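# Move glass beaker from door-side rack to window-side bench

## Task

Lift the glass beaker from the drying rack on the shelved bench beside the door, then set it upright (opening facing up) on the work surface of the shelved bench beside the window. The task fails if the beaker ever touches the floor, if it breaks from a drop of more than a few centimetres or a hard knock, or if the robot topples or is left tilted.

## Robot and tools

ROBOT. TidyBot++ is a wheeled base (0.54 m long, 0.50 m wide, 0.38 m tall) on four powered casters. It carries one seven-joint arm with a two-finger gripper. The shoulder sits 0.12 m ahead of the base centre and 0.68 m above the floor. The segments are upper arm 0.42 m, forearm 0.31 m, and hand 0.31 m (wrist to the reported hand point). The arm starts folded with the hand pointing down, poking up to 0.08 m past the base front, with the elbow up to 1.15 m high. The cameras are base_camera and wrist_camera; the wrist one looks along the hand.

FRAMES. All positions are in metres. In the base frame the origin is on the floor below the base centre, x points forward, y left and z up. hand_pose uses this frame and gives the point halfway between the finger pads. The hand's own z axis runs out along the fingers, and the fingers close along its y axis. The odometry frame is the base frame as it was at scene start. base_odometry only counts wheel turns, so slipping shows up as travel. Its heading is in rad, positive to the left, from -3.142 to 3.142. base_tilt is in degrees, with forward and right leaning positive.

move. Action keys are base, joints, target and speeds; cameras and blocking are extra options. Motions in one action start together.
- base: an object with translate_m (forward positive), strafe_m (left positive), rotate_rad (counter-clockwise from above positive). These are offsets from where the base stands when the command starts, not poses. Ranges: -2 to 2 m, -2 to 2 m, -6.3 to 6.3 rad. Translate and strafe together drive a straight line to that point.
- joints: an object of absolute targets by name, in radians: joint_1_rad (any angle; positive turns the arm clockwise from above, the opposite sign to rotate_rad), joint_2_rad -2.249 to 2.249 (0 means the upper arm is vertical; positive leans forward), joint_3_rad (any angle), joint_4_rad -2.579 to 2.579 (elbow; negative bends forward when joint_3 is 3.14), joint_5_rad (any angle), joint_6_rad -2.099 to 2.099 (wrist; negative bends the hand forward), joint_7_rad (any angle; at 1.57 with the hand down, the fingers open left and right). gripper_pos runs from 0 (open) to 1 (closed); the gap is about 85 x (1 - gripper_pos) mm. Any-angle joints take the short way round, so send steps smaller than half a turn. Done tolerances: ±0.039, 0.097, 0.061, 0.061, 0.114, 0.114, 0.096 and gripper ±0.03.
- target: one list of seven numbers for the single arm, [x, y, z, qw, qx, qy, qz]. It is an absolute hand pose in the base frame, metres plus a quaternion. Alongside it, joints may hold gripper_pos and nothing else.
- speeds: per-action top speeds. translate_m and strafe_m take 0.05 to 0.5 m/s (give it under only one of them when both are used), rotate_rad takes 0.1 to 1.57 rad/s, and gripper_pos can also be capped.
- cameras: a list of names; "all" or leaving it out gives both, and [] gives none.
- blocking: true (the default) returns once everything has settled. false returns within about half a second while motion continues.
An unknown key makes the call invalid, but later calls still run. An out-of-range value is refused, and then your later move, wait and finished_scene calls in that scene do not run. The same applies after an uncommanded stop.

wait: seconds from 0 to 10, plus cameras. It returns early once motion has settled. stop: brakes every running motion; its parts then report "stopped" and may keep pressing. zoom_image: camera plus region [x0, y0, x1, y1] in pixels from the top-left, up to 504 by 504. finished_scene: the current scene number. It is final, so the beaker must stay correctly placed without the robot.

RESULTS. pictures lists the image order. move reads done or the worst status. base_status, joint_status and hand_status can say moving, done, off_target, stopped, contact_stop, time_out, not_followed, torque_fault or limit_stop_at_motor_heat. hand_status is done within 10 mm and 2 degrees. The result also gives joint_positions, hand_pose, and hand_target (where the joints' targets would put the hand). motor_effort is a percentage of maximum, with the peak in brackets. earlier move appears after non-blocking calls. Other lines: on_its_own (things you didn't command), joint command not followed / pose unreachable with cause: (a self-collision check withheld targets), ARM HIT, MOTOR HOT, OVER-TEMPERATURE FAULT, and scene_time.

ACCURACY. Hand moves usually stop within about 3 cm. To fix one, add (wanted position minus hand_pose) to your last target. For joints, send last command + (wanted angle - reading). To keep a loaded hand still, resend hand_target, not hand_pose. A held object makes the arm sag. Do not command a held joint to its present reading. Poses that point the hand forward, low and close to the base go badly and can drive the arm into the base; nothing prevents the arm from striking the base. A pose out of reach makes the arm wander for up to 10 s and then time_out. The hand can curve or overshoot on its way. With the hand pointing down, it reaches at most about 0.94 m high, and only near the base. A resting object shows as hand_pose no longer dropping, with a small change in effort. Closed fingertips reach about 20 mm beyond the hand point. Gripper at 1 reading done means it is holding nothing.

AVOID. Keep the beaker low over surfaces, set it down gently, and never open the gripper while it moves. Grip firmly but do not yank it off the rack. Do not drive or turn while the arm is snagged above about 0.6 m; if it catches, back away or pull the arm in. Do not swing an outstretched arm sideways, and do not reach far over nearby furniture from the folded posture. Blocked joints keep pushing. A torque spike (104.5 N m for joints 1 to 4, 51.3 N m for joints 5 to 7) freezes the arm for 10 s. Holding loads or stretching out heats motors, and at 75 °C the arm sinks. Thinking advances the simulation. Loose objects may get nudged now and then.

Each tool is called in YAML: its name, and indented under it one key for each argument.

## Session

move:

Scene clock: 0.00 s.
base_odometry: x=+0.000 y=+0.000 heading=+0.000
base_tilt: forward=+0.5 right=+0.2
base_status: not commanded
joint_positions: joint_1_rad=-0.039 joint_2_rad=-0.381 joint_3_rad=+3.109 joint_4_rad=-2.497 joint_5_rad=-0.001 joint_6_rad=-0.910 joint_7_rad=+1.595 gripper_pos=+0.000
joint_status: not commanded
motor_effort: joint_1_rad=+1 joint_2_rad=+0 joint_3_rad=+0 joint_4_rad=+12 joint_5_rad=+0 joint_6_rad=+0 joint_7_rad=-1
hand_pose: x=+0.2663 y=+0.0110 z=+0.5999 quat_wxyz=(+0.004, +0.997, +0.047, +0.057) (m; base frame)
hand_target: x=+0.2651 y=+0.0109 z=+0.5991 quat_wxyz=(+0.004, +0.997, +0.047, +0.056) (m; base frame)
hand_status: not commanded
pictures: base_camera, wrist_camera
Images, in order (width x height): base_camera 644x364, wrist_camera 644x476.

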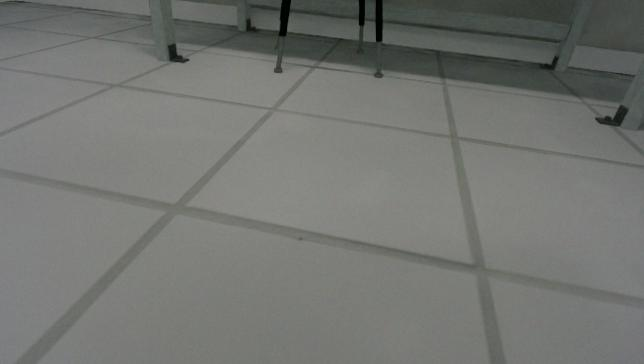

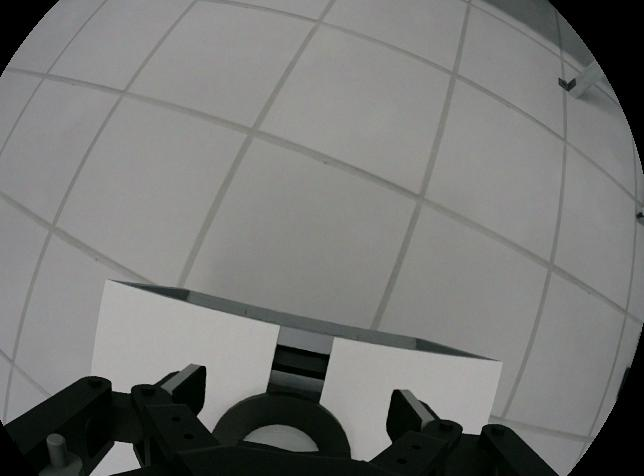

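move:
  joints: {"joint_1_rad":0,"joint_2_rad":-0.3,"joint_3_rad":3.14,"joint_4_rad":-1.9,"joint_5_rad":0,"joint_6_rad":-0.1,"joint_7_rad":1.57}

move:
  base: {"rotate_rad":1.3}

move:
  base: {"rotate_rad":1.3}

move:
  base: {"rotate_rad":1.3}

move:
  base: {"rotate_rad":1.3}

Scene clock: 5.13 s.
move: done
base_odometry: x=+0.000 y=+0.000 heading=+0.000
base_tilt: forward=+0.6 right=+0.2
base_status: not commanded
joint_positions: joint_1_rad=-0.014 joint_2_rad=-0.327 joint_3_rad=+3.116 joint_4_rad=-1.918 joint_5_rad=-0.001 joint_6_rad=-0.190 joint_7_rad=+1.595 gripper_pos=+0.000
joint_status: all done
motor_effort: joint_1_rad=+0(1) joint_2_rad=-8(9) joint_3_rad=+0(2) joint_4_rad=+19(19) joint_5_rad=+0(2) joint_6_rad=+7(8) joint_7_rad=+0(2)
hand_pose: x=+0.6017 y=+0.0227 z=+1.0092 quat_wxyz=(-0.002, +0.777, +0.026, +0.629) (m; base frame)
hand_target: x=+0.6176 y=+0.0023 z=+1.0345 quat_wxyz=(-0.001, +0.751, +0.000, +0.660) (m; base frame)
hand_status: not commanded
pictures: base_camera, wrist_camera
Images, in order (width x height): base_camera 644x364, wrist_camera 644x476.

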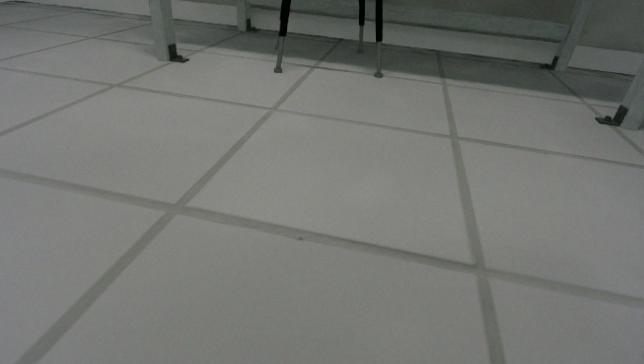

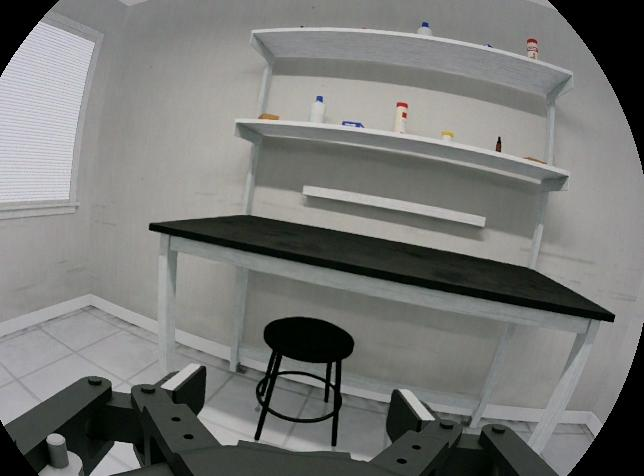

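Scene clock: 7.23 s.
move: done
base_odometry: x=+0.000 y=+0.000 heading=+1.299
base_tilt: forward=+0.5 right=+0.1
base_status: done
joint_positions: joint_1_rad=-0.007 joint_2_rad=-0.321 joint_3_rad=+3.126 joint_4_rad=-1.918 joint_5_rad=-0.001 joint_6_rad=-0.187 joint_7_rad=+1.595 gripper_pos=+0.000
joint_status: not commanded
motor_effort: joint_1_rad=+0(2) joint_2_rad=-8(10) joint_3_rad=+0(2) joint_4_rad=+19(19) joint_5_rad=+0(1) joint_6_rad=+7(8) joint_7_rad=-1(2)
hand_pose: x=+0.6046 y=+0.0131 z=+1.0071 quat_wxyz=(+0.002, +0.778, +0.019, +0.628) (m; base frame)
hand_target: x=+0.6176 y=+0.0023 z=+1.0345 quat_wxyz=(-0.001, +0.751, +0.000, +0.660) (m; base frame)
hand_status: not commanded
pictures: base_camera, wrist_camera
Images, in order (width x height): base_camera 644x364, wrist_camera 644x476.

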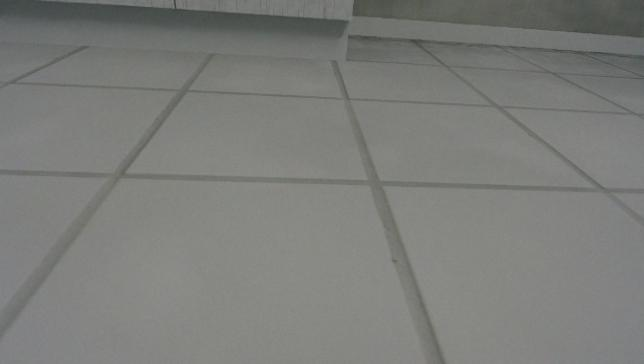

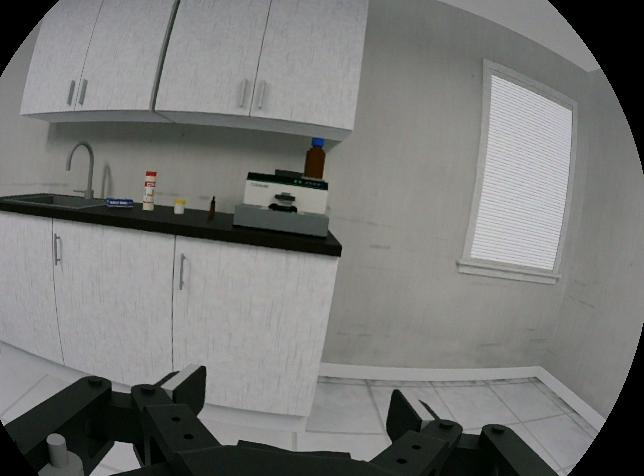

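Scene clock: 9.33 s.
move: done
base_odometry: x=+0.000 y=+0.000 heading=+2.598
base_tilt: forward=+0.5 right=+0.1
base_status: done
joint_positions: joint_1_rad=-0.005 joint_2_rad=-0.320 joint_3_rad=+3.130 joint_4_rad=-1.918 joint_5_rad=-0.001 joint_6_rad=-0.186 joint_7_rad=+1.595 gripper_pos=+0.000
joint_status: not commanded
motor_effort: joint_1_rad=+0(2) joint_2_rad=-8(10) joint_3_rad=+0(2) joint_4_rad=+19(19) joint_5_rad=+0(1) joint_6_rad=+7(8) joint_7_rad=+0(2)
hand_pose: x=+0.6049 y=+0.0103 z=+1.0070 quat_wxyz=(+0.004, +0.778, +0.016, +0.628) (m; base frame)
hand_target: x=+0.6176 y=+0.0023 z=+1.0345 quat_wxyz=(-0.001, +0.751, +0.000, +0.660) (m; base frame)
hand_status: not commanded
pictures: base_camera, wrist_camera
Images, in order (width x height): base_camera 644x364, wrist_camera 644x476.

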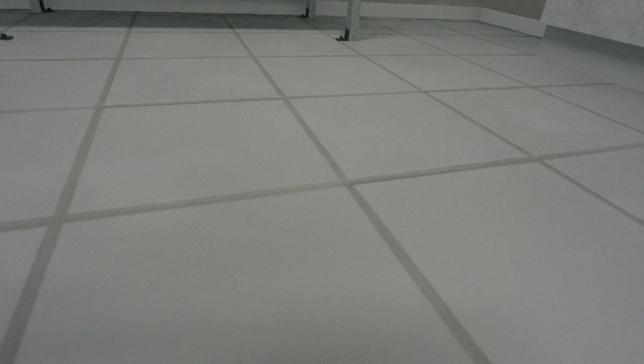

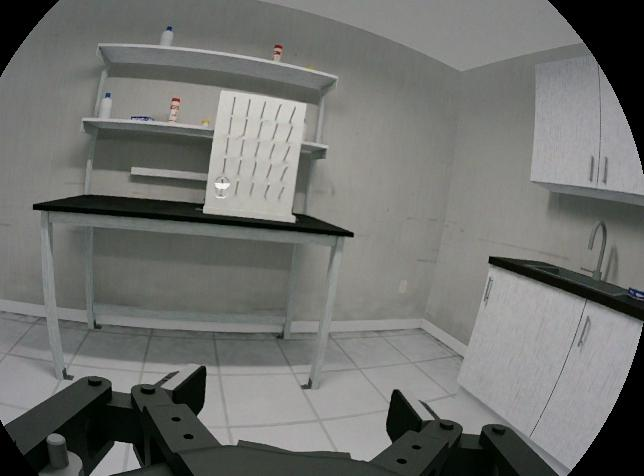

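Scene clock: 11.43 s.
move: done
base_odometry: x=+0.000 y=+0.000 heading=-2.386
base_tilt: forward=+0.5 right=+0.1
base_status: done
joint_positions: joint_1_rad=-0.004 joint_2_rad=-0.320 joint_3_rad=+3.132 joint_4_rad=-1.918 joint_5_rad=-0.001 joint_6_rad=-0.186 joint_7_rad=+1.595 gripper_pos=+0.000
joint_status: not commanded
motor_effort: joint_1_rad=+0(2) joint_2_rad=-9(10) joint_3_rad=-1(2) joint_4_rad=+19(19) joint_5_rad=+0(1) joint_6_rad=+7(9) joint_7_rad=-1(2)
hand_pose: x=+0.6051 y=+0.0090 z=+1.0069 quat_wxyz=(+0.004, +0.778, +0.015, +0.628) (m; base frame)
hand_target: x=+0.6176 y=+0.0023 z=+1.0345 quat_wxyz=(-0.001, +0.751, +0.000, +0.660) (m; base frame)
hand_status: not commanded
pictures: base_camera, wrist_camera
Images, in order (width x height): base_camera 644x364, wrist_camera 644x476.

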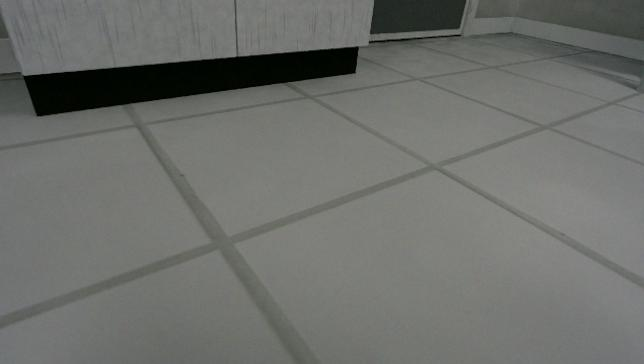

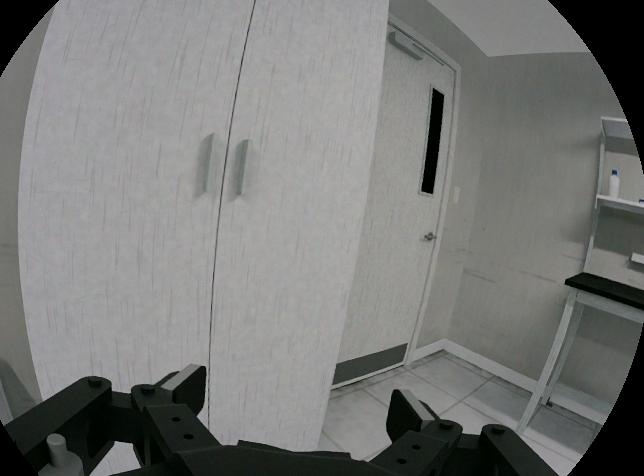

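Scene clock: 13.53 s.
move: done
base_odometry: x=+0.000 y=+0.000 heading=-1.086
base_tilt: forward=+0.5 right=+0.2
base_status: done
joint_positions: joint_1_rad=-0.004 joint_2_rad=-0.320 joint_3_rad=+3.133 joint_4_rad=-1.918 joint_5_rad=-0.001 joint_6_rad=-0.186 joint_7_rad=+1.595 gripper_pos=+0.000
joint_status: not commanded
motor_effort: joint_1_rad=+0(2) joint_2_rad=-8(11) joint_3_rad=-1(3) joint_4_rad=+19(19) joint_5_rad=+0(1) joint_6_rad=+7(8) joint_7_rad=-1(2)
hand_pose: x=+0.6052 y=+0.0083 z=+1.0068 quat_wxyz=(+0.004, +0.778, +0.015, +0.628) (m; base frame)
hand_target: x=+0.6176 y=+0.0023 z=+1.0345 quat_wxyz=(-0.001, +0.751, +0.000, +0.660) (m; base frame)
hand_status: not commanded
pictures: base_camera, wrist_camera
Images, in order (width x height): base_camera 644x364, wrist_camera 644x476.

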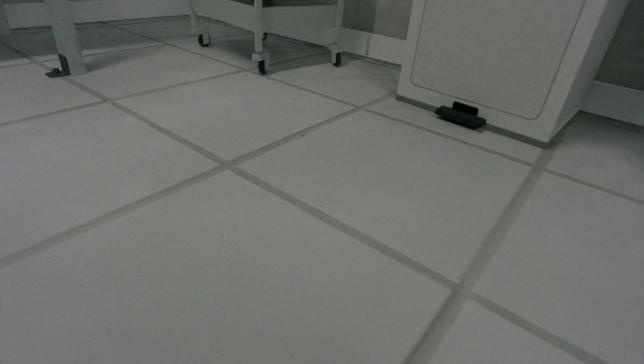

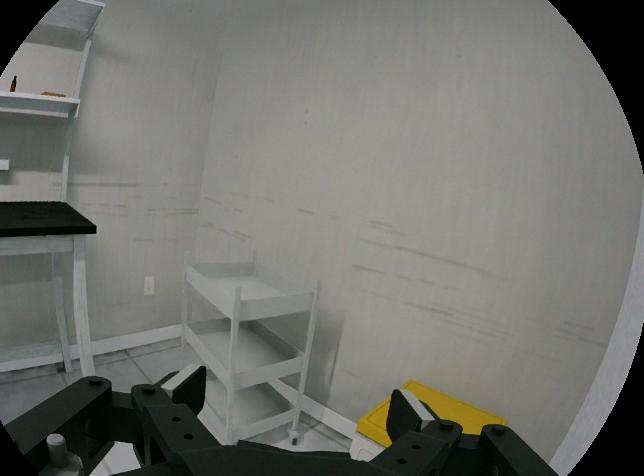

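move:
  base: {"rotate_rad":-2.35}

zoom_image:
  camera: "wrist_camera"
  region: [250, 60, 500, 260]

Scene clock: 18.90 s.
move: done
base_odometry: x=+0.000 y=+0.000 heading=+2.848
base_tilt: forward=+0.5 right=+0.1
base_status: done
joint_positions: joint_1_rad=-0.002 joint_2_rad=-0.318 joint_3_rad=+3.134 joint_4_rad=-1.918 joint_5_rad=-0.001 joint_6_rad=-0.185 joint_7_rad=+1.595 gripper_pos=+0.000
joint_status: not commanded
motor_effort: joint_1_rad=+0(2) joint_2_rad=-7(11) joint_3_rad=+0(2) joint_4_rad=+19(19) joint_5_rad=+0(1) joint_6_rad=+8(8) joint_7_rad=-1(2)
hand_pose: x=+0.6056 y=+0.0069 z=+1.0064 quat_wxyz=(+0.005, +0.778, +0.013, +0.628) (m; base frame)
hand_target: x=+0.6176 y=+0.0023 z=+1.0345 quat_wxyz=(-0.001, +0.751, +0.000, +0.660) (m; base frame)
hand_status: not commanded
pictures: base_camera, wrist_camera
Images, in order (width x height): base_camera 644x364, wrist_camera 644x476.

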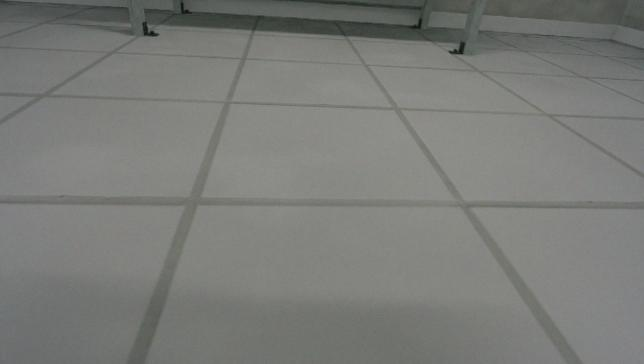

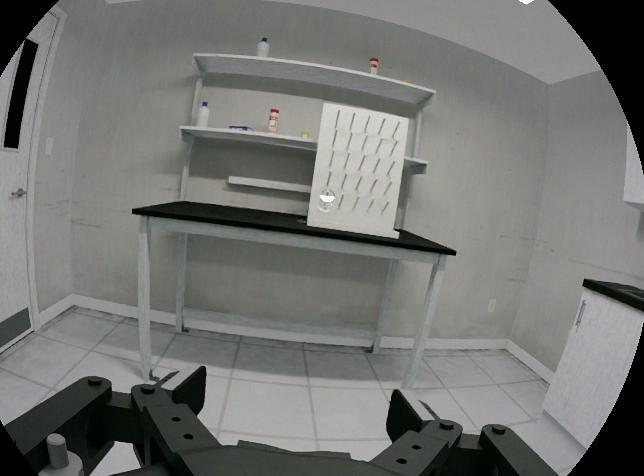

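Scaled by 2.016.

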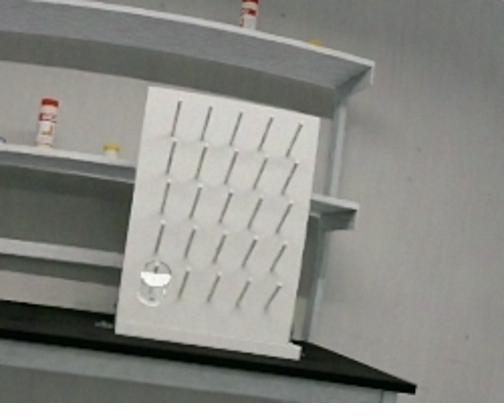

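move:
  base: {"translate_m":0.5}

zoom_image:
  camera: "wrist_camera"
  region: [250, 60, 450, 260]

Scene clock: 27.13 s.
move: done
base_odometry: x=-0.479 y=+0.145 heading=+2.847
base_tilt: forward=+0.5 right=+0.1
base_status: done
joint_positions: joint_1_rad=-0.002 joint_2_rad=-0.309 joint_3_rad=+3.134 joint_4_rad=-1.917 joint_5_rad=-0.001 joint_6_rad=-0.183 joint_7_rad=+1.595 gripper_pos=+0.000
joint_status: not commanded
motor_effort: joint_1_rad=+0(1) joint_2_rad=-9(11) joint_3_rad=+0(1) joint_4_rad=+19(20) joint_5_rad=+0(1) joint_6_rad=+7(8) joint_7_rad=-1(2)
hand_pose: x=+0.6089 y=+0.0069 z=+1.0030 quat_wxyz=(+0.005, +0.780, +0.013, +0.625) (m; base frame)
hand_target: x=+0.6176 y=+0.0023 z=+1.0345 quat_wxyz=(-0.001, +0.751, +0.000, +0.660) (m; base frame)
hand_status: not commanded
pictures: base_camera, wrist_camera
Images, in order (width x height): base_camera 644x364, wrist_camera 644x476.

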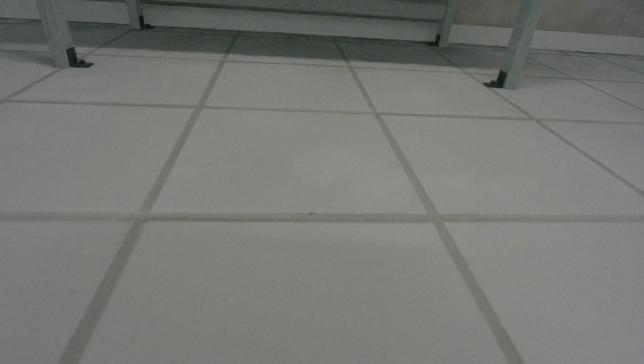

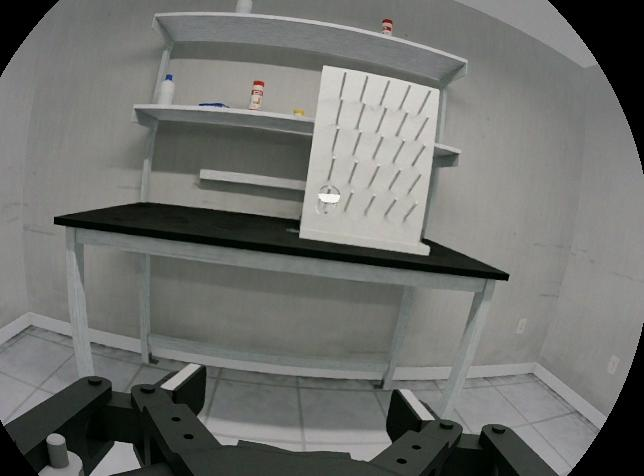

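Scaled by 2.520.

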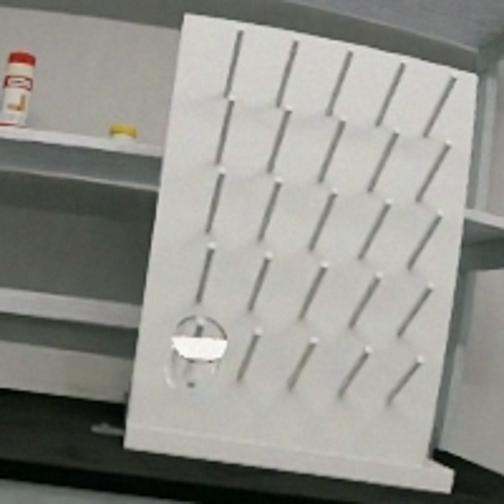

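move:
  base: {"translate_m":0.5}

zoom_image:
  camera: "wrist_camera"
  region: [250, 100, 450, 280]

Scene clock: 31.10 s.
move: done
base_odometry: x=-0.957 y=+0.290 heading=+2.846
base_tilt: forward=+0.6 right=+0.1
base_status: done
joint_positions: joint_1_rad=-0.002 joint_2_rad=-0.304 joint_3_rad=+3.134 joint_4_rad=-1.917 joint_5_rad=-0.001 joint_6_rad=-0.182 joint_7_rad=+1.595 gripper_pos=+0.000
joint_status: not commanded
motor_effort: joint_1_rad=+0(1) joint_2_rad=-8(11) joint_3_rad=+0(1) joint_4_rad=+19(19) joint_5_rad=+1(1) joint_6_rad=+6(9) joint_7_rad=-1(2)
hand_pose: x=+0.6106 y=+0.0069 z=+1.0010 quat_wxyz=(+0.005, +0.781, +0.013, +0.624) (m; base frame)
hand_target: x=+0.6176 y=+0.0023 z=+1.0345 quat_wxyz=(-0.001, +0.751, +0.000, +0.660) (m; base frame)
hand_status: not commanded
pictures: base_camera, wrist_camera
Images, in order (width x height): base_camera 644x364, wrist_camera 644x476.

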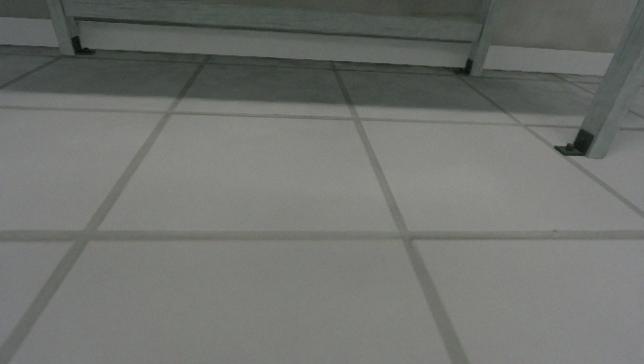

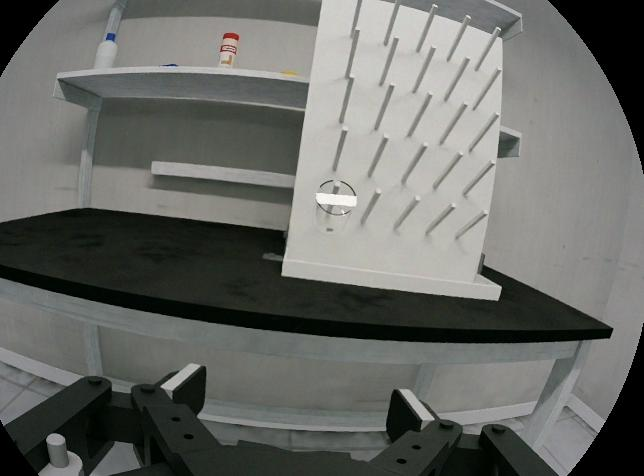

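Scaled by 2.520.

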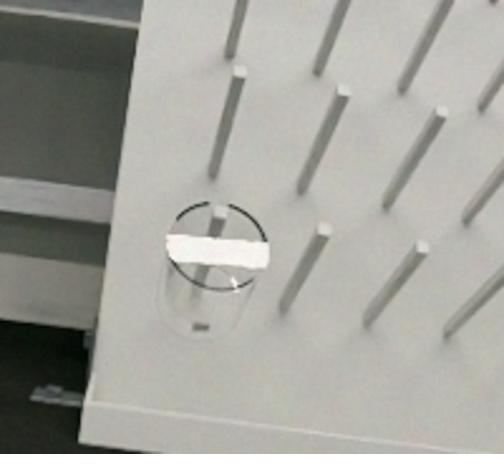

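move:
  base: {"rotate_rad":-1.546}

move:
  base: {"translate_m":-0.8}

move:
  base: {"strafe_m":0.4}

zoom_image:
  camera: "wrist_camera"
  region: [0, 60, 260, 320]

Scene clock: 48.77 s.
move: done
base_odometry: x=-0.957 y=+0.290 heading=+1.301
base_tilt: forward=+0.6 right=+0.1
base_status: done
joint_positions: joint_1_rad=+0.001 joint_2_rad=-0.304 joint_3_rad=+3.137 joint_4_rad=-1.917 joint_5_rad=-0.001 joint_6_rad=-0.181 joint_7_rad=+1.595 gripper_pos=+0.000
joint_status: not commanded
motor_effort: joint_1_rad=+1(2) joint_2_rad=-9(11) joint_3_rad=+0(2) joint_4_rad=+19(19) joint_5_rad=+1(1) joint_6_rad=+7(8) joint_7_rad=+0(2)
hand_pose: x=+0.6106 y=+0.0039 z=+1.0011 quat_wxyz=(+0.006, +0.781, +0.011, +0.624) (m; base frame)
hand_target: x=+0.6176 y=+0.0023 z=+1.0345 quat_wxyz=(-0.001, +0.751, +0.000, +0.660) (m; base frame)
hand_status: not commanded
pictures: base_camera, wrist_camera
Images, in order (width x height): base_camera 644x364, wrist_camera 644x476.

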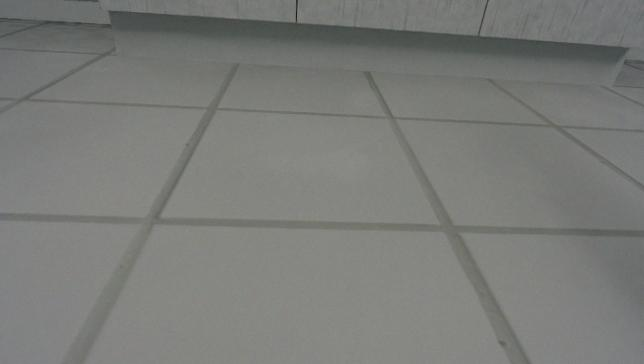

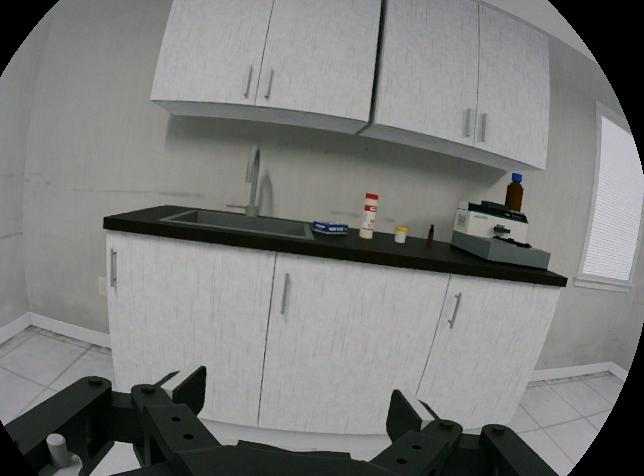

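Scene clock: 51.67 s.
move: done
base_odometry: x=-1.170 y=-0.481 heading=+1.301
base_tilt: forward=+0.5 right=+0.1
base_status: done
joint_positions: joint_1_rad=+0.001 joint_2_rad=-0.304 joint_3_rad=+3.137 joint_4_rad=-1.917 joint_5_rad=-0.001 joint_6_rad=-0.181 joint_7_rad=+1.595 gripper_pos=+0.000
joint_status: not commanded
motor_effort: joint_1_rad=+0(1) joint_2_rad=-9(13) joint_3_rad=+0(1) joint_4_rad=+19(19) joint_5_rad=+0(1) joint_6_rad=+7(9) joint_7_rad=+0(2)
hand_pose: x=+0.6108 y=+0.0039 z=+1.0013 quat_wxyz=(+0.006, +0.781, +0.011, +0.624) (m; base frame)
hand_target: x=+0.6176 y=+0.0023 z=+1.0345 quat_wxyz=(-0.001, +0.751, +0.000, +0.660) (m; base frame)
hand_status: not commanded
pictures: base_camera, wrist_camera
Images, in order (width x height): base_camera 644x364, wrist_camera 644x476.

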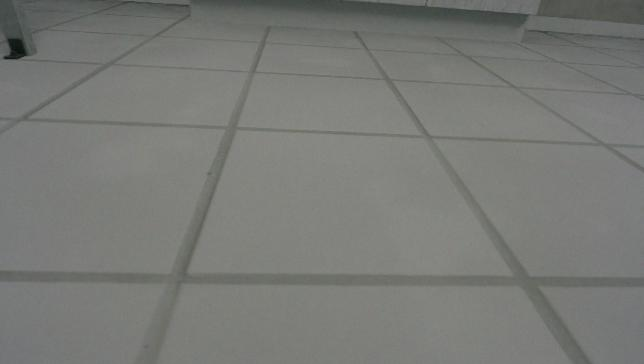

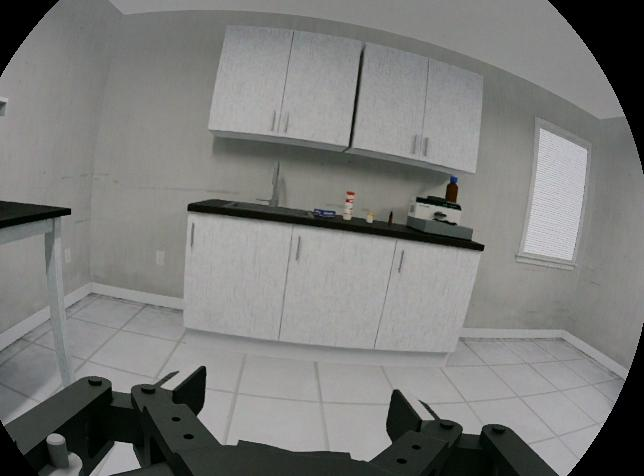

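Scene clock: 53.77 s.
move: done
base_odometry: x=-1.556 y=-0.374 heading=+1.301
base_tilt: forward=+0.5 right=+0.1
base_status: done
joint_positions: joint_1_rad=+0.000 joint_2_rad=-0.304 joint_3_rad=+3.137 joint_4_rad=-1.917 joint_5_rad=-0.001 joint_6_rad=-0.181 joint_7_rad=+1.595 gripper_pos=+0.000
joint_status: not commanded
motor_effort: joint_1_rad=+1(2) joint_2_rad=-8(10) joint_3_rad=+1(3) joint_4_rad=+19(19) joint_5_rad=+0(1) joint_6_rad=+7(9) joint_7_rad=-1(2)
hand_pose: x=+0.6108 y=+0.0040 z=+1.0013 quat_wxyz=(+0.006, +0.781, +0.011, +0.624) (m; base frame)
hand_target: x=+0.6176 y=+0.0023 z=+1.0345 quat_wxyz=(-0.001, +0.751, +0.000, +0.660) (m; base frame)
hand_status: not commanded
pictures: base_camera, wrist_camera
Images, in order (width x height): base_camera 644x364, wrist_camera 644x476.

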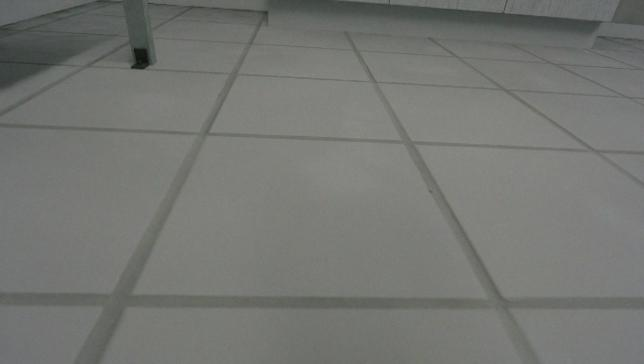

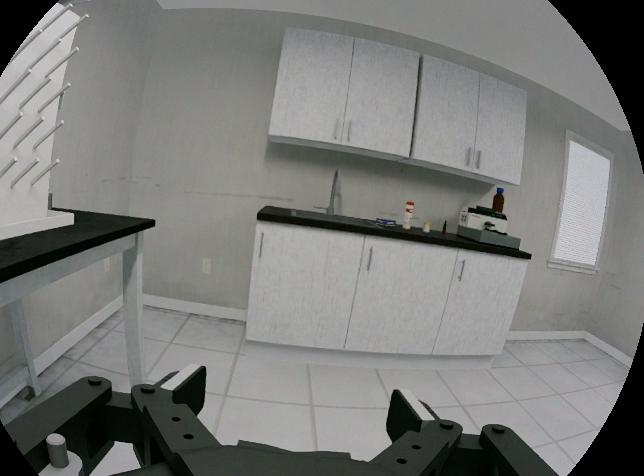

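Scaled by 1.938.

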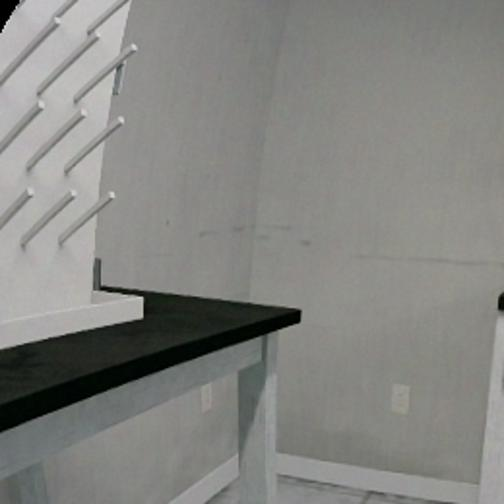

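move:
  base: {"strafe_m":0.2}
  joints: {"joint_1_rad":-0.7}

zoom_image:
  camera: "wrist_camera"
  region: [100, 60, 420, 320]

Scene clock: 56.60 s.
move: done
base_odometry: x=-1.749 y=-0.321 heading=+1.301
base_tilt: forward=+0.5 right=+0.1
base_status: done
joint_positions: joint_1_rad=-0.688 joint_2_rad=-0.304 joint_3_rad=+3.137 joint_4_rad=-1.917 joint_5_rad=-0.001 joint_6_rad=-0.181 joint_7_rad=+1.595 gripper_pos=+0.000
joint_status: all done
motor_effort: joint_1_rad=+0(2) joint_2_rad=-10(11) joint_3_rad=+1(2) joint_4_rad=+19(19) joint_5_rad=+0(1) joint_6_rad=+8(8) joint_7_rad=-1(2)
hand_pose: x=+0.4964 y=+0.3153 z=+1.0013 quat_wxyz=(-0.205, +0.732, +0.274, +0.590) (m; base frame)
hand_target: x=+0.4989 y=+0.3229 z=+1.0345 quat_wxyz=(-0.227, +0.706, +0.258, +0.620) (m; base frame)
hand_status: not commanded
pictures: base_camera, wrist_camera
Images, in order (width x height): base_camera 644x364, wrist_camera 644x476.

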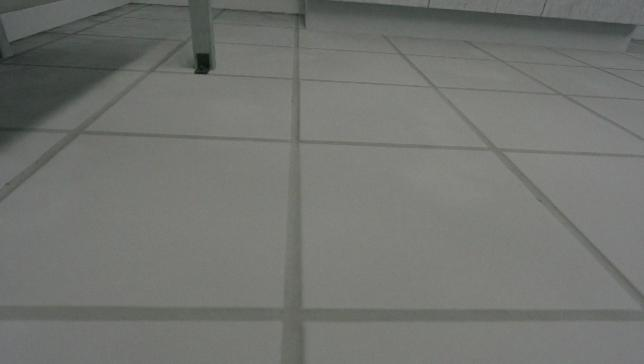

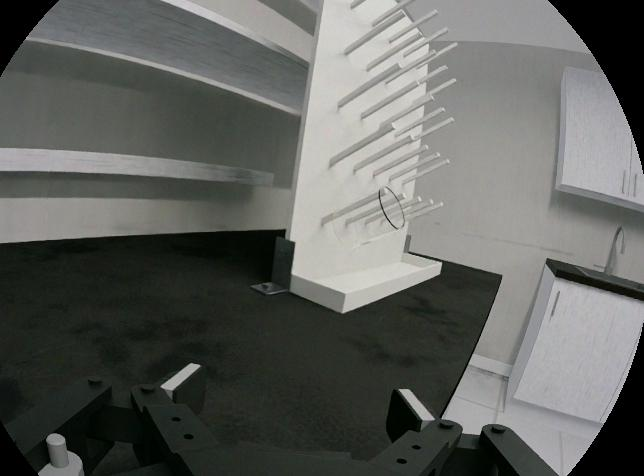

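Scaled by 1.575.

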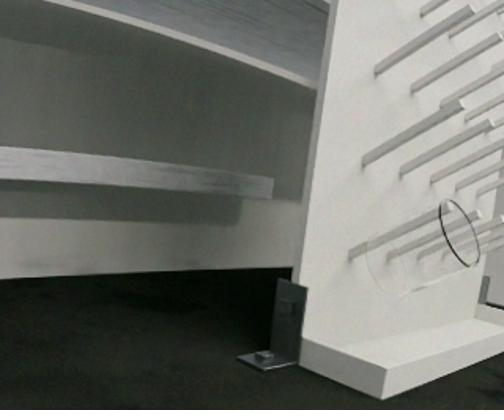

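move:
  target: [0.56, 0.46, 1.06, 0.5965, 0.380, 0.596, 0.380]

Scene clock: 67.40 s.
move: off_target
base_odometry: x=-1.749 y=-0.321 heading=+1.301
base_tilt: forward=+0.5 right=+0.1
base_status: not commanded
joint_positions: joint_1_rad=+1.204 joint_2_rad=-0.780 joint_3_rad=+1.746 joint_4_rad=-1.197 joint_5_rad=+0.056 joint_6_rad=-0.588 joint_7_rad=+2.565 gripper_pos=+0.000
joint_status: not commanded
motor_effort: joint_1_rad=+3(4) joint_2_rad=+13(23) joint_3_rad=+13(17) joint_4_rad=+12(20) joint_5_rad=+4(5) joint_6_rad=+4(9) joint_7_rad=-2(2)
hand_pose: x=+0.5642 y=+0.4485 z=+1.0860 quat_wxyz=(+0.537, +0.420, +0.573, +0.455) (m; base frame)
hand_target: x=+0.5600 y=+0.4600 z=+1.0600 quat_wxyz=(+0.597, +0.380, +0.596, +0.380) (m; base frame)
hand_status: off_target (0.029 m and 12.1 deg from the pose sent, 0.169 m and 114.2 deg at the start)
pictures: base_camera, wrist_camera
Images, in order (width x height): base_camera 644x364, wrist_camera 644x476.

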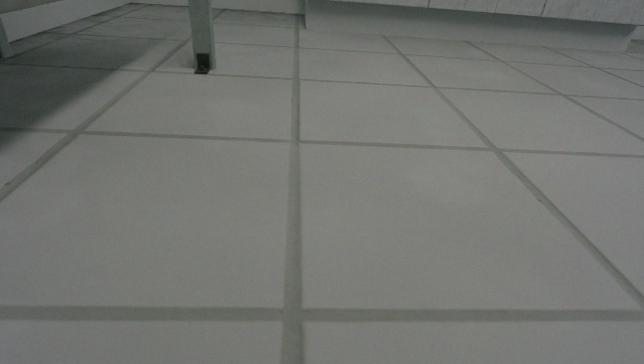

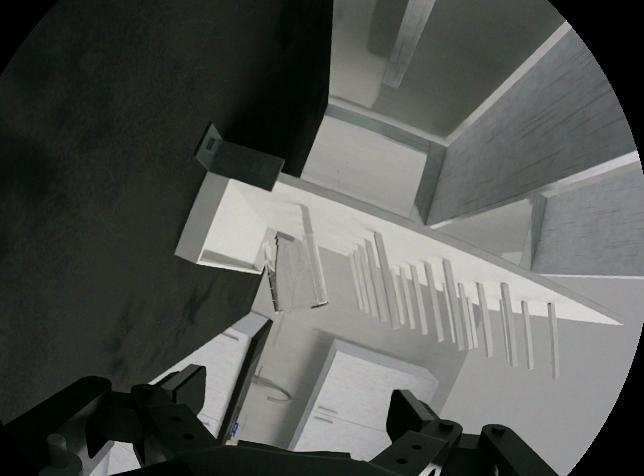

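move:
  target: [0.63, 0.505, 1.01, 0.5965, 0.380, 0.596, 0.380]

zoom_image:
  camera: "wrist_camera"
  region: [150, 100, 480, 430]

Scene clock: 69.57 s.
move: off_target
base_odometry: x=-1.749 y=-0.321 heading=+1.301
base_tilt: forward=+0.5 right=+0.1
base_status: not commanded
joint_positions: joint_1_rad=+1.399 joint_2_rad=-0.782 joint_3_rad=+1.677 joint_4_rad=-1.073 joint_5_rad=+0.041 joint_6_rad=-0.589 joint_7_rad=+2.566 gripper_pos=+0.000
joint_status: not commanded
motor_effort: joint_1_rad=+6(7) joint_2_rad=-6(14) joint_3_rad=+13(14) joint_4_rad=+12(13) joint_5_rad=+4(4) joint_6_rad=+5(6) joint_7_rad=-1(2)
hand_pose: x=+0.6238 y=+0.4349 z=+1.1064 quat_wxyz=(+0.559, +0.428, +0.551, +0.448) (m; base frame)
hand_target: x=+0.6300 y=+0.5050 z=+1.0100 quat_wxyz=(+0.597, +0.380, +0.596, +0.380) (m; base frame)
hand_status: off_target (0.119 m and 11.6 deg from the pose sent, 0.115 m and 12.1 deg at the start)
pictures: base_camera, wrist_camera
Images, in order (width x height): base_camera 644x364, wrist_camera 644x476.

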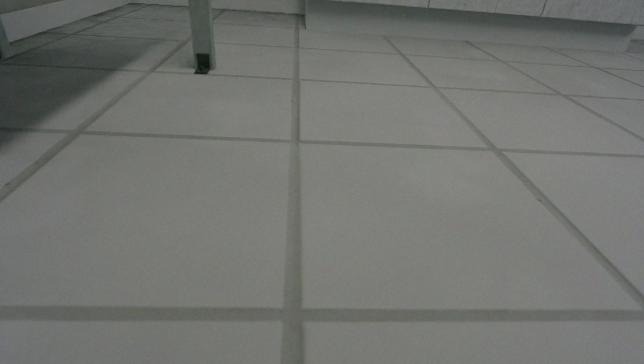

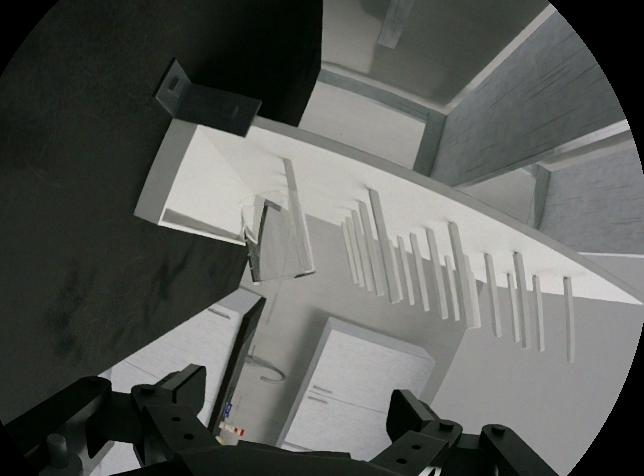

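Scaled by 1.527.

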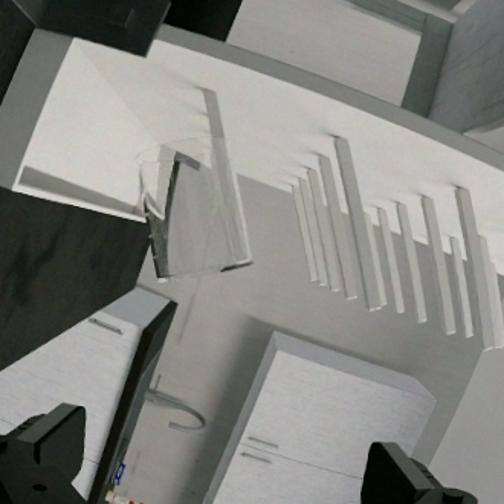

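move:
  target: [0.63, 0.56, 0.94, 0.63, 0.34, 0.63, 0.32]

Scene clock: 72.00 s.
move: off_target
base_odometry: x=-1.749 y=-0.321 heading=+1.301
base_tilt: forward=+0.5 right=+0.2
base_status: not commanded
joint_positions: joint_1_rad=+1.406 joint_2_rad=-0.783 joint_3_rad=+1.677 joint_4_rad=-0.950 joint_5_rad=-0.049 joint_6_rad=-0.677 joint_7_rad=+2.636 gripper_pos=+0.000
joint_status: not commanded
motor_effort: joint_1_rad=+13(13) joint_2_rad=-28(29) joint_3_rad=+14(15) joint_4_rad=+13(14) joint_5_rad=+4(5) joint_6_rad=+5(6) joint_7_rad=-2(2)
hand_pose: x=+0.6020 y=+0.4725 z=+1.1239 quat_wxyz=(+0.543, +0.415, +0.567, +0.461) (m; base frame)
hand_target: x=+0.6300 y=+0.5600 z=+0.9400 quat_wxyz=(+0.626, +0.338, +0.626, +0.318) (m; base frame)
hand_status: off_target (0.206 m and 22.0 deg from the pose sent, 0.208 m and 21.5 deg at the start)
pictures: base_camera, wrist_camera
Images, in order (width x height): base_camera 644x364, wrist_camera 644x476.

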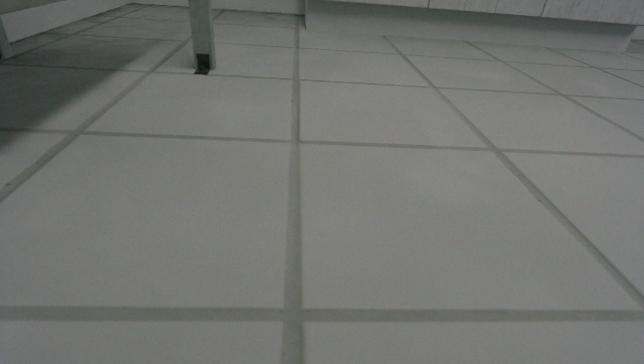

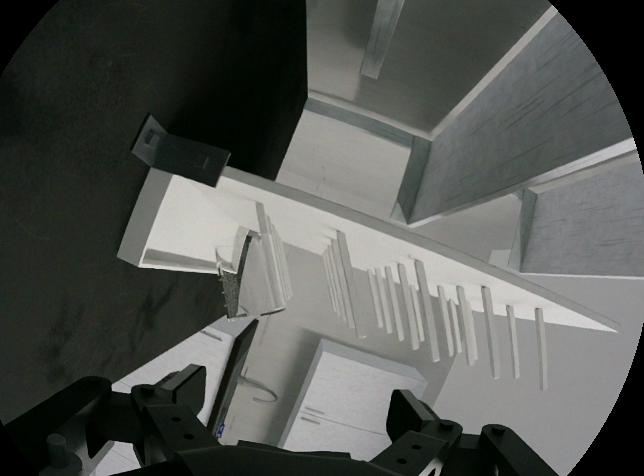

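move:
  base: {"strafe_m":-0.35}

move:
  joints: {"joint_1_rad":0,"joint_2_rad":0,"joint_3_rad":3.14,"joint_4_rad":-1.6,"joint_5_rad":0,"joint_6_rad":0,"joint_7_rad":2.0}

move:
  joints: {"joint_1_rad":-0.6,"joint_2_rad":0.3,"joint_3_rad":3.14,"joint_4_rad":-1.3,"joint_5_rad":1.57,"joint_6_rad":-1.19,"joint_7_rad":2.0}

move:
  joints: {"joint_1_rad":-1.19,"joint_2_rad":0.52,"joint_3_rad":3.14,"joint_4_rad":-1.05,"joint_5_rad":1.57,"joint_6_rad":-1.19,"joint_7_rad":2.0}

Scene clock: 79.50 s.
move: done
base_odometry: x=-1.411 y=-0.414 heading=+1.301
base_tilt: forward=+0.6 right=+0.1
base_status: done
joint_positions: joint_1_rad=+1.503 joint_2_rad=-1.105 joint_3_rad=+1.691 joint_4_rad=-0.913 joint_5_rad=-0.062 joint_6_rad=-0.693 joint_7_rad=+2.642 gripper_pos=+0.000
joint_status: not commanded
motor_effort: joint_1_rad=+0(13) joint_2_rad=+37(38) joint_3_rad=+14(16) joint_4_rad=+5(13) joint_5_rad=+5(7) joint_6_rad=+3(6) joint_7_rad=-1(2)
hand_pose: x=+0.6292 y=+0.5557 z=+0.9894 quat_wxyz=(+0.634, +0.334, +0.600, +0.354) (m; base frame)
hand_target: x=+0.6300 y=+0.5600 z=+0.9400 quat_wxyz=(+0.626, +0.338, +0.626, +0.318) (m; base frame)
hand_status: not commanded
pictures: base_camera, wrist_camera
Images, in order (width x height): base_camera 644x364, wrist_camera 644x476.

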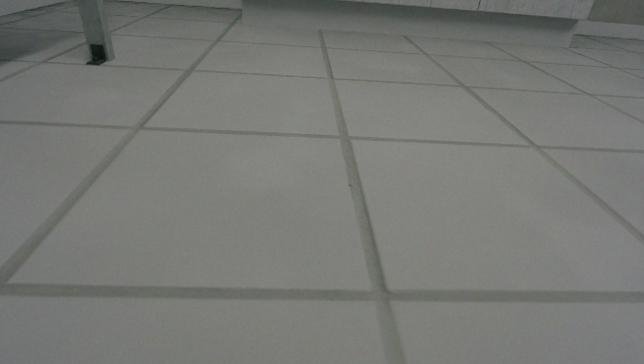

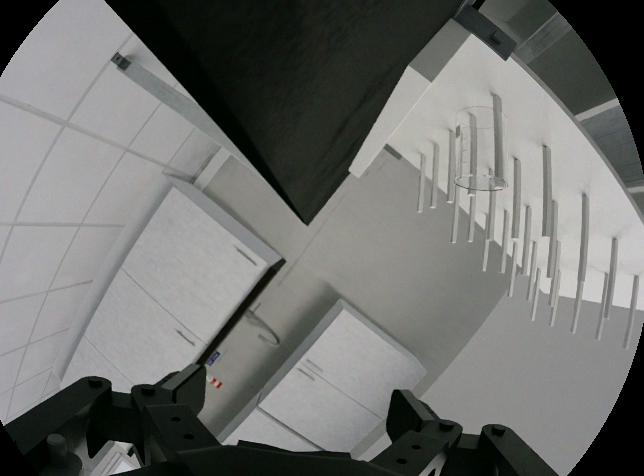

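Scene clock: 82.50 s.
move: done
base_odometry: x=-1.411 y=-0.414 heading=+1.301
base_tilt: forward=+0.6 right=+0.1
base_status: not commanded
joint_positions: joint_1_rad=+0.013 joint_2_rad=-0.030 joint_3_rad=+3.115 joint_4_rad=-1.570 joint_5_rad=-0.062 joint_6_rad=-0.090 joint_7_rad=+2.060 gripper_pos=+0.000
joint_status: all done
motor_effort: joint_1_rad=+0(5) joint_2_rad=-17(40) joint_3_rad=+0(17) joint_4_rad=+19(21) joint_5_rad=+0(6) joint_6_rad=+8(9) joint_7_rad=-1(2)
hand_pose: x=+0.7310 y=+0.0118 z=+1.0939 quat_wxyz=(+0.139, +0.709, +0.161, +0.672) (m; base frame)
hand_target: x=+0.7444 y=+0.0023 z=+1.0843 quat_wxyz=(+0.148, +0.701, +0.153, +0.681) (m; base frame)
hand_status: not commanded
pictures: base_camera, wrist_camera
Images, in order (width x height): base_camera 644x364, wrist_camera 644x476.

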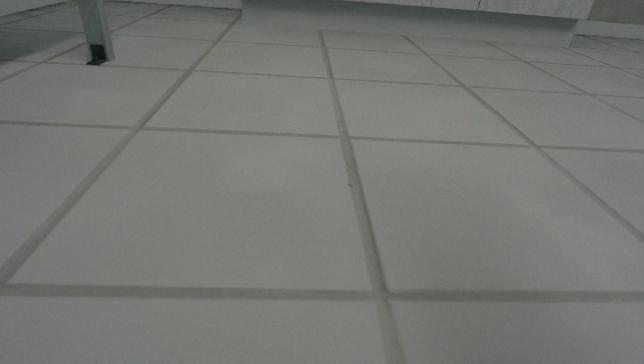

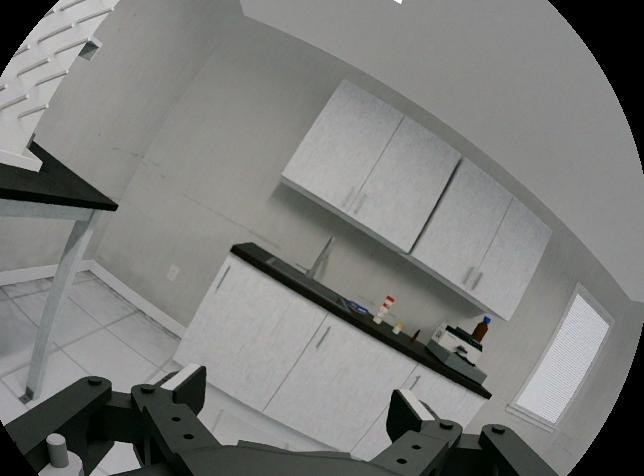

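Scene clock: 85.00 s.
move: done
base_odometry: x=-1.411 y=-0.414 heading=+1.301
base_tilt: forward=+0.5 right=+0.1
base_status: not commanded
joint_positions: joint_1_rad=-0.592 joint_2_rad=+0.257 joint_3_rad=+3.123 joint_4_rad=-1.320 joint_5_rad=+1.483 joint_6_rad=-1.120 joint_7_rad=+2.059 gripper_pos=+0.000
joint_status: all done
motor_effort: joint_1_rad=+1(2) joint_2_rad=-24(25) joint_3_rad=+1(2) joint_4_rad=+16(20) joint_5_rad=+8(9) joint_6_rad=-1(8) joint_7_rad=-1(3)
hand_pose: x=+0.7355 y=+0.0895 z=+1.0599 quat_wxyz=(+0.645, +0.535, +0.506, +0.203) (m; base frame)
hand_target: x=+0.7390 y=+0.0760 z=+1.0705 quat_wxyz=(+0.679, +0.535, +0.469, +0.183) (m; base frame)
hand_status: not commanded
pictures: base_camera, wrist_camera
Images, in order (width x height): base_camera 644x364, wrist_camera 644x476.

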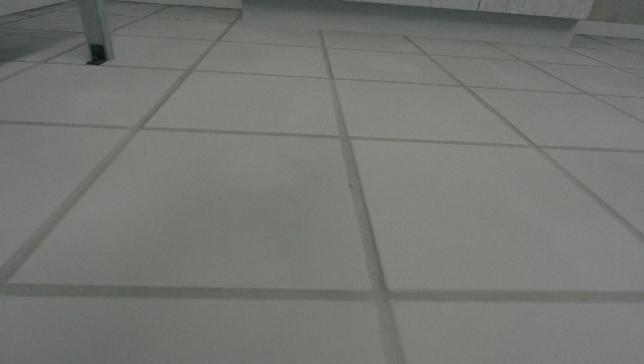

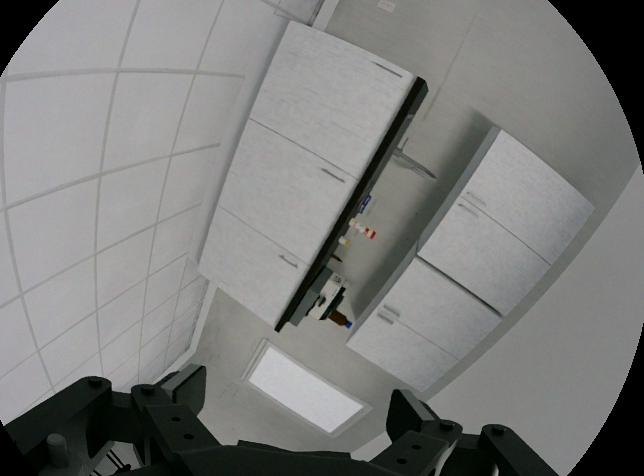

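Scene clock: 86.83 s.
move: done
base_odometry: x=-1.411 y=-0.414 heading=+1.301
base_tilt: forward=+0.5 right=+0.1
base_status: not commanded
joint_positions: joint_1_rad=-1.185 joint_2_rad=+0.473 joint_3_rad=+3.126 joint_4_rad=-1.072 joint_5_rad=+1.486 joint_6_rad=-1.127 joint_7_rad=+2.059 gripper_pos=+0.000
joint_status: all done
motor_effort: joint_1_rad=+0(3) joint_2_rad=-31(32) joint_3_rad=+1(3) joint_4_rad=+16(17) joint_5_rad=+8(9) joint_6_rad=-1(3) joint_7_rad=-1(2)
hand_pose: x=+0.6138 y=+0.4942 z=+1.0417 quat_wxyz=(+0.558, +0.373, +0.630, +0.390) (m; base frame)
hand_target: x=+0.6235 y=+0.4869 z=+1.0465 quat_wxyz=(+0.594, +0.382, +0.595, +0.383) (m; base frame)
hand_status: not commanded
pictures: base_camera, wrist_camera
Images, in order (width x height): base_camera 644x364, wrist_camera 644x476.

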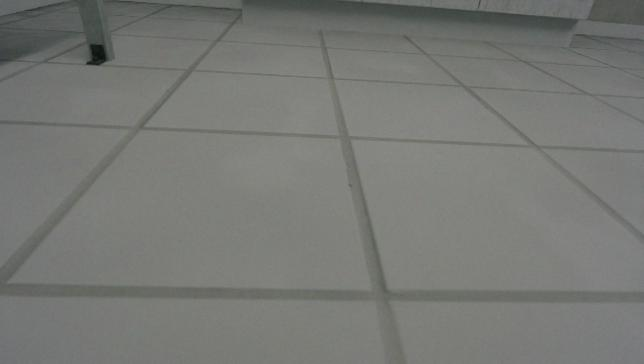

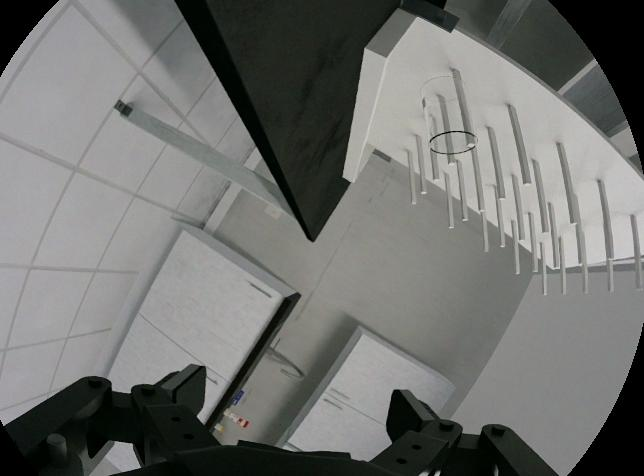

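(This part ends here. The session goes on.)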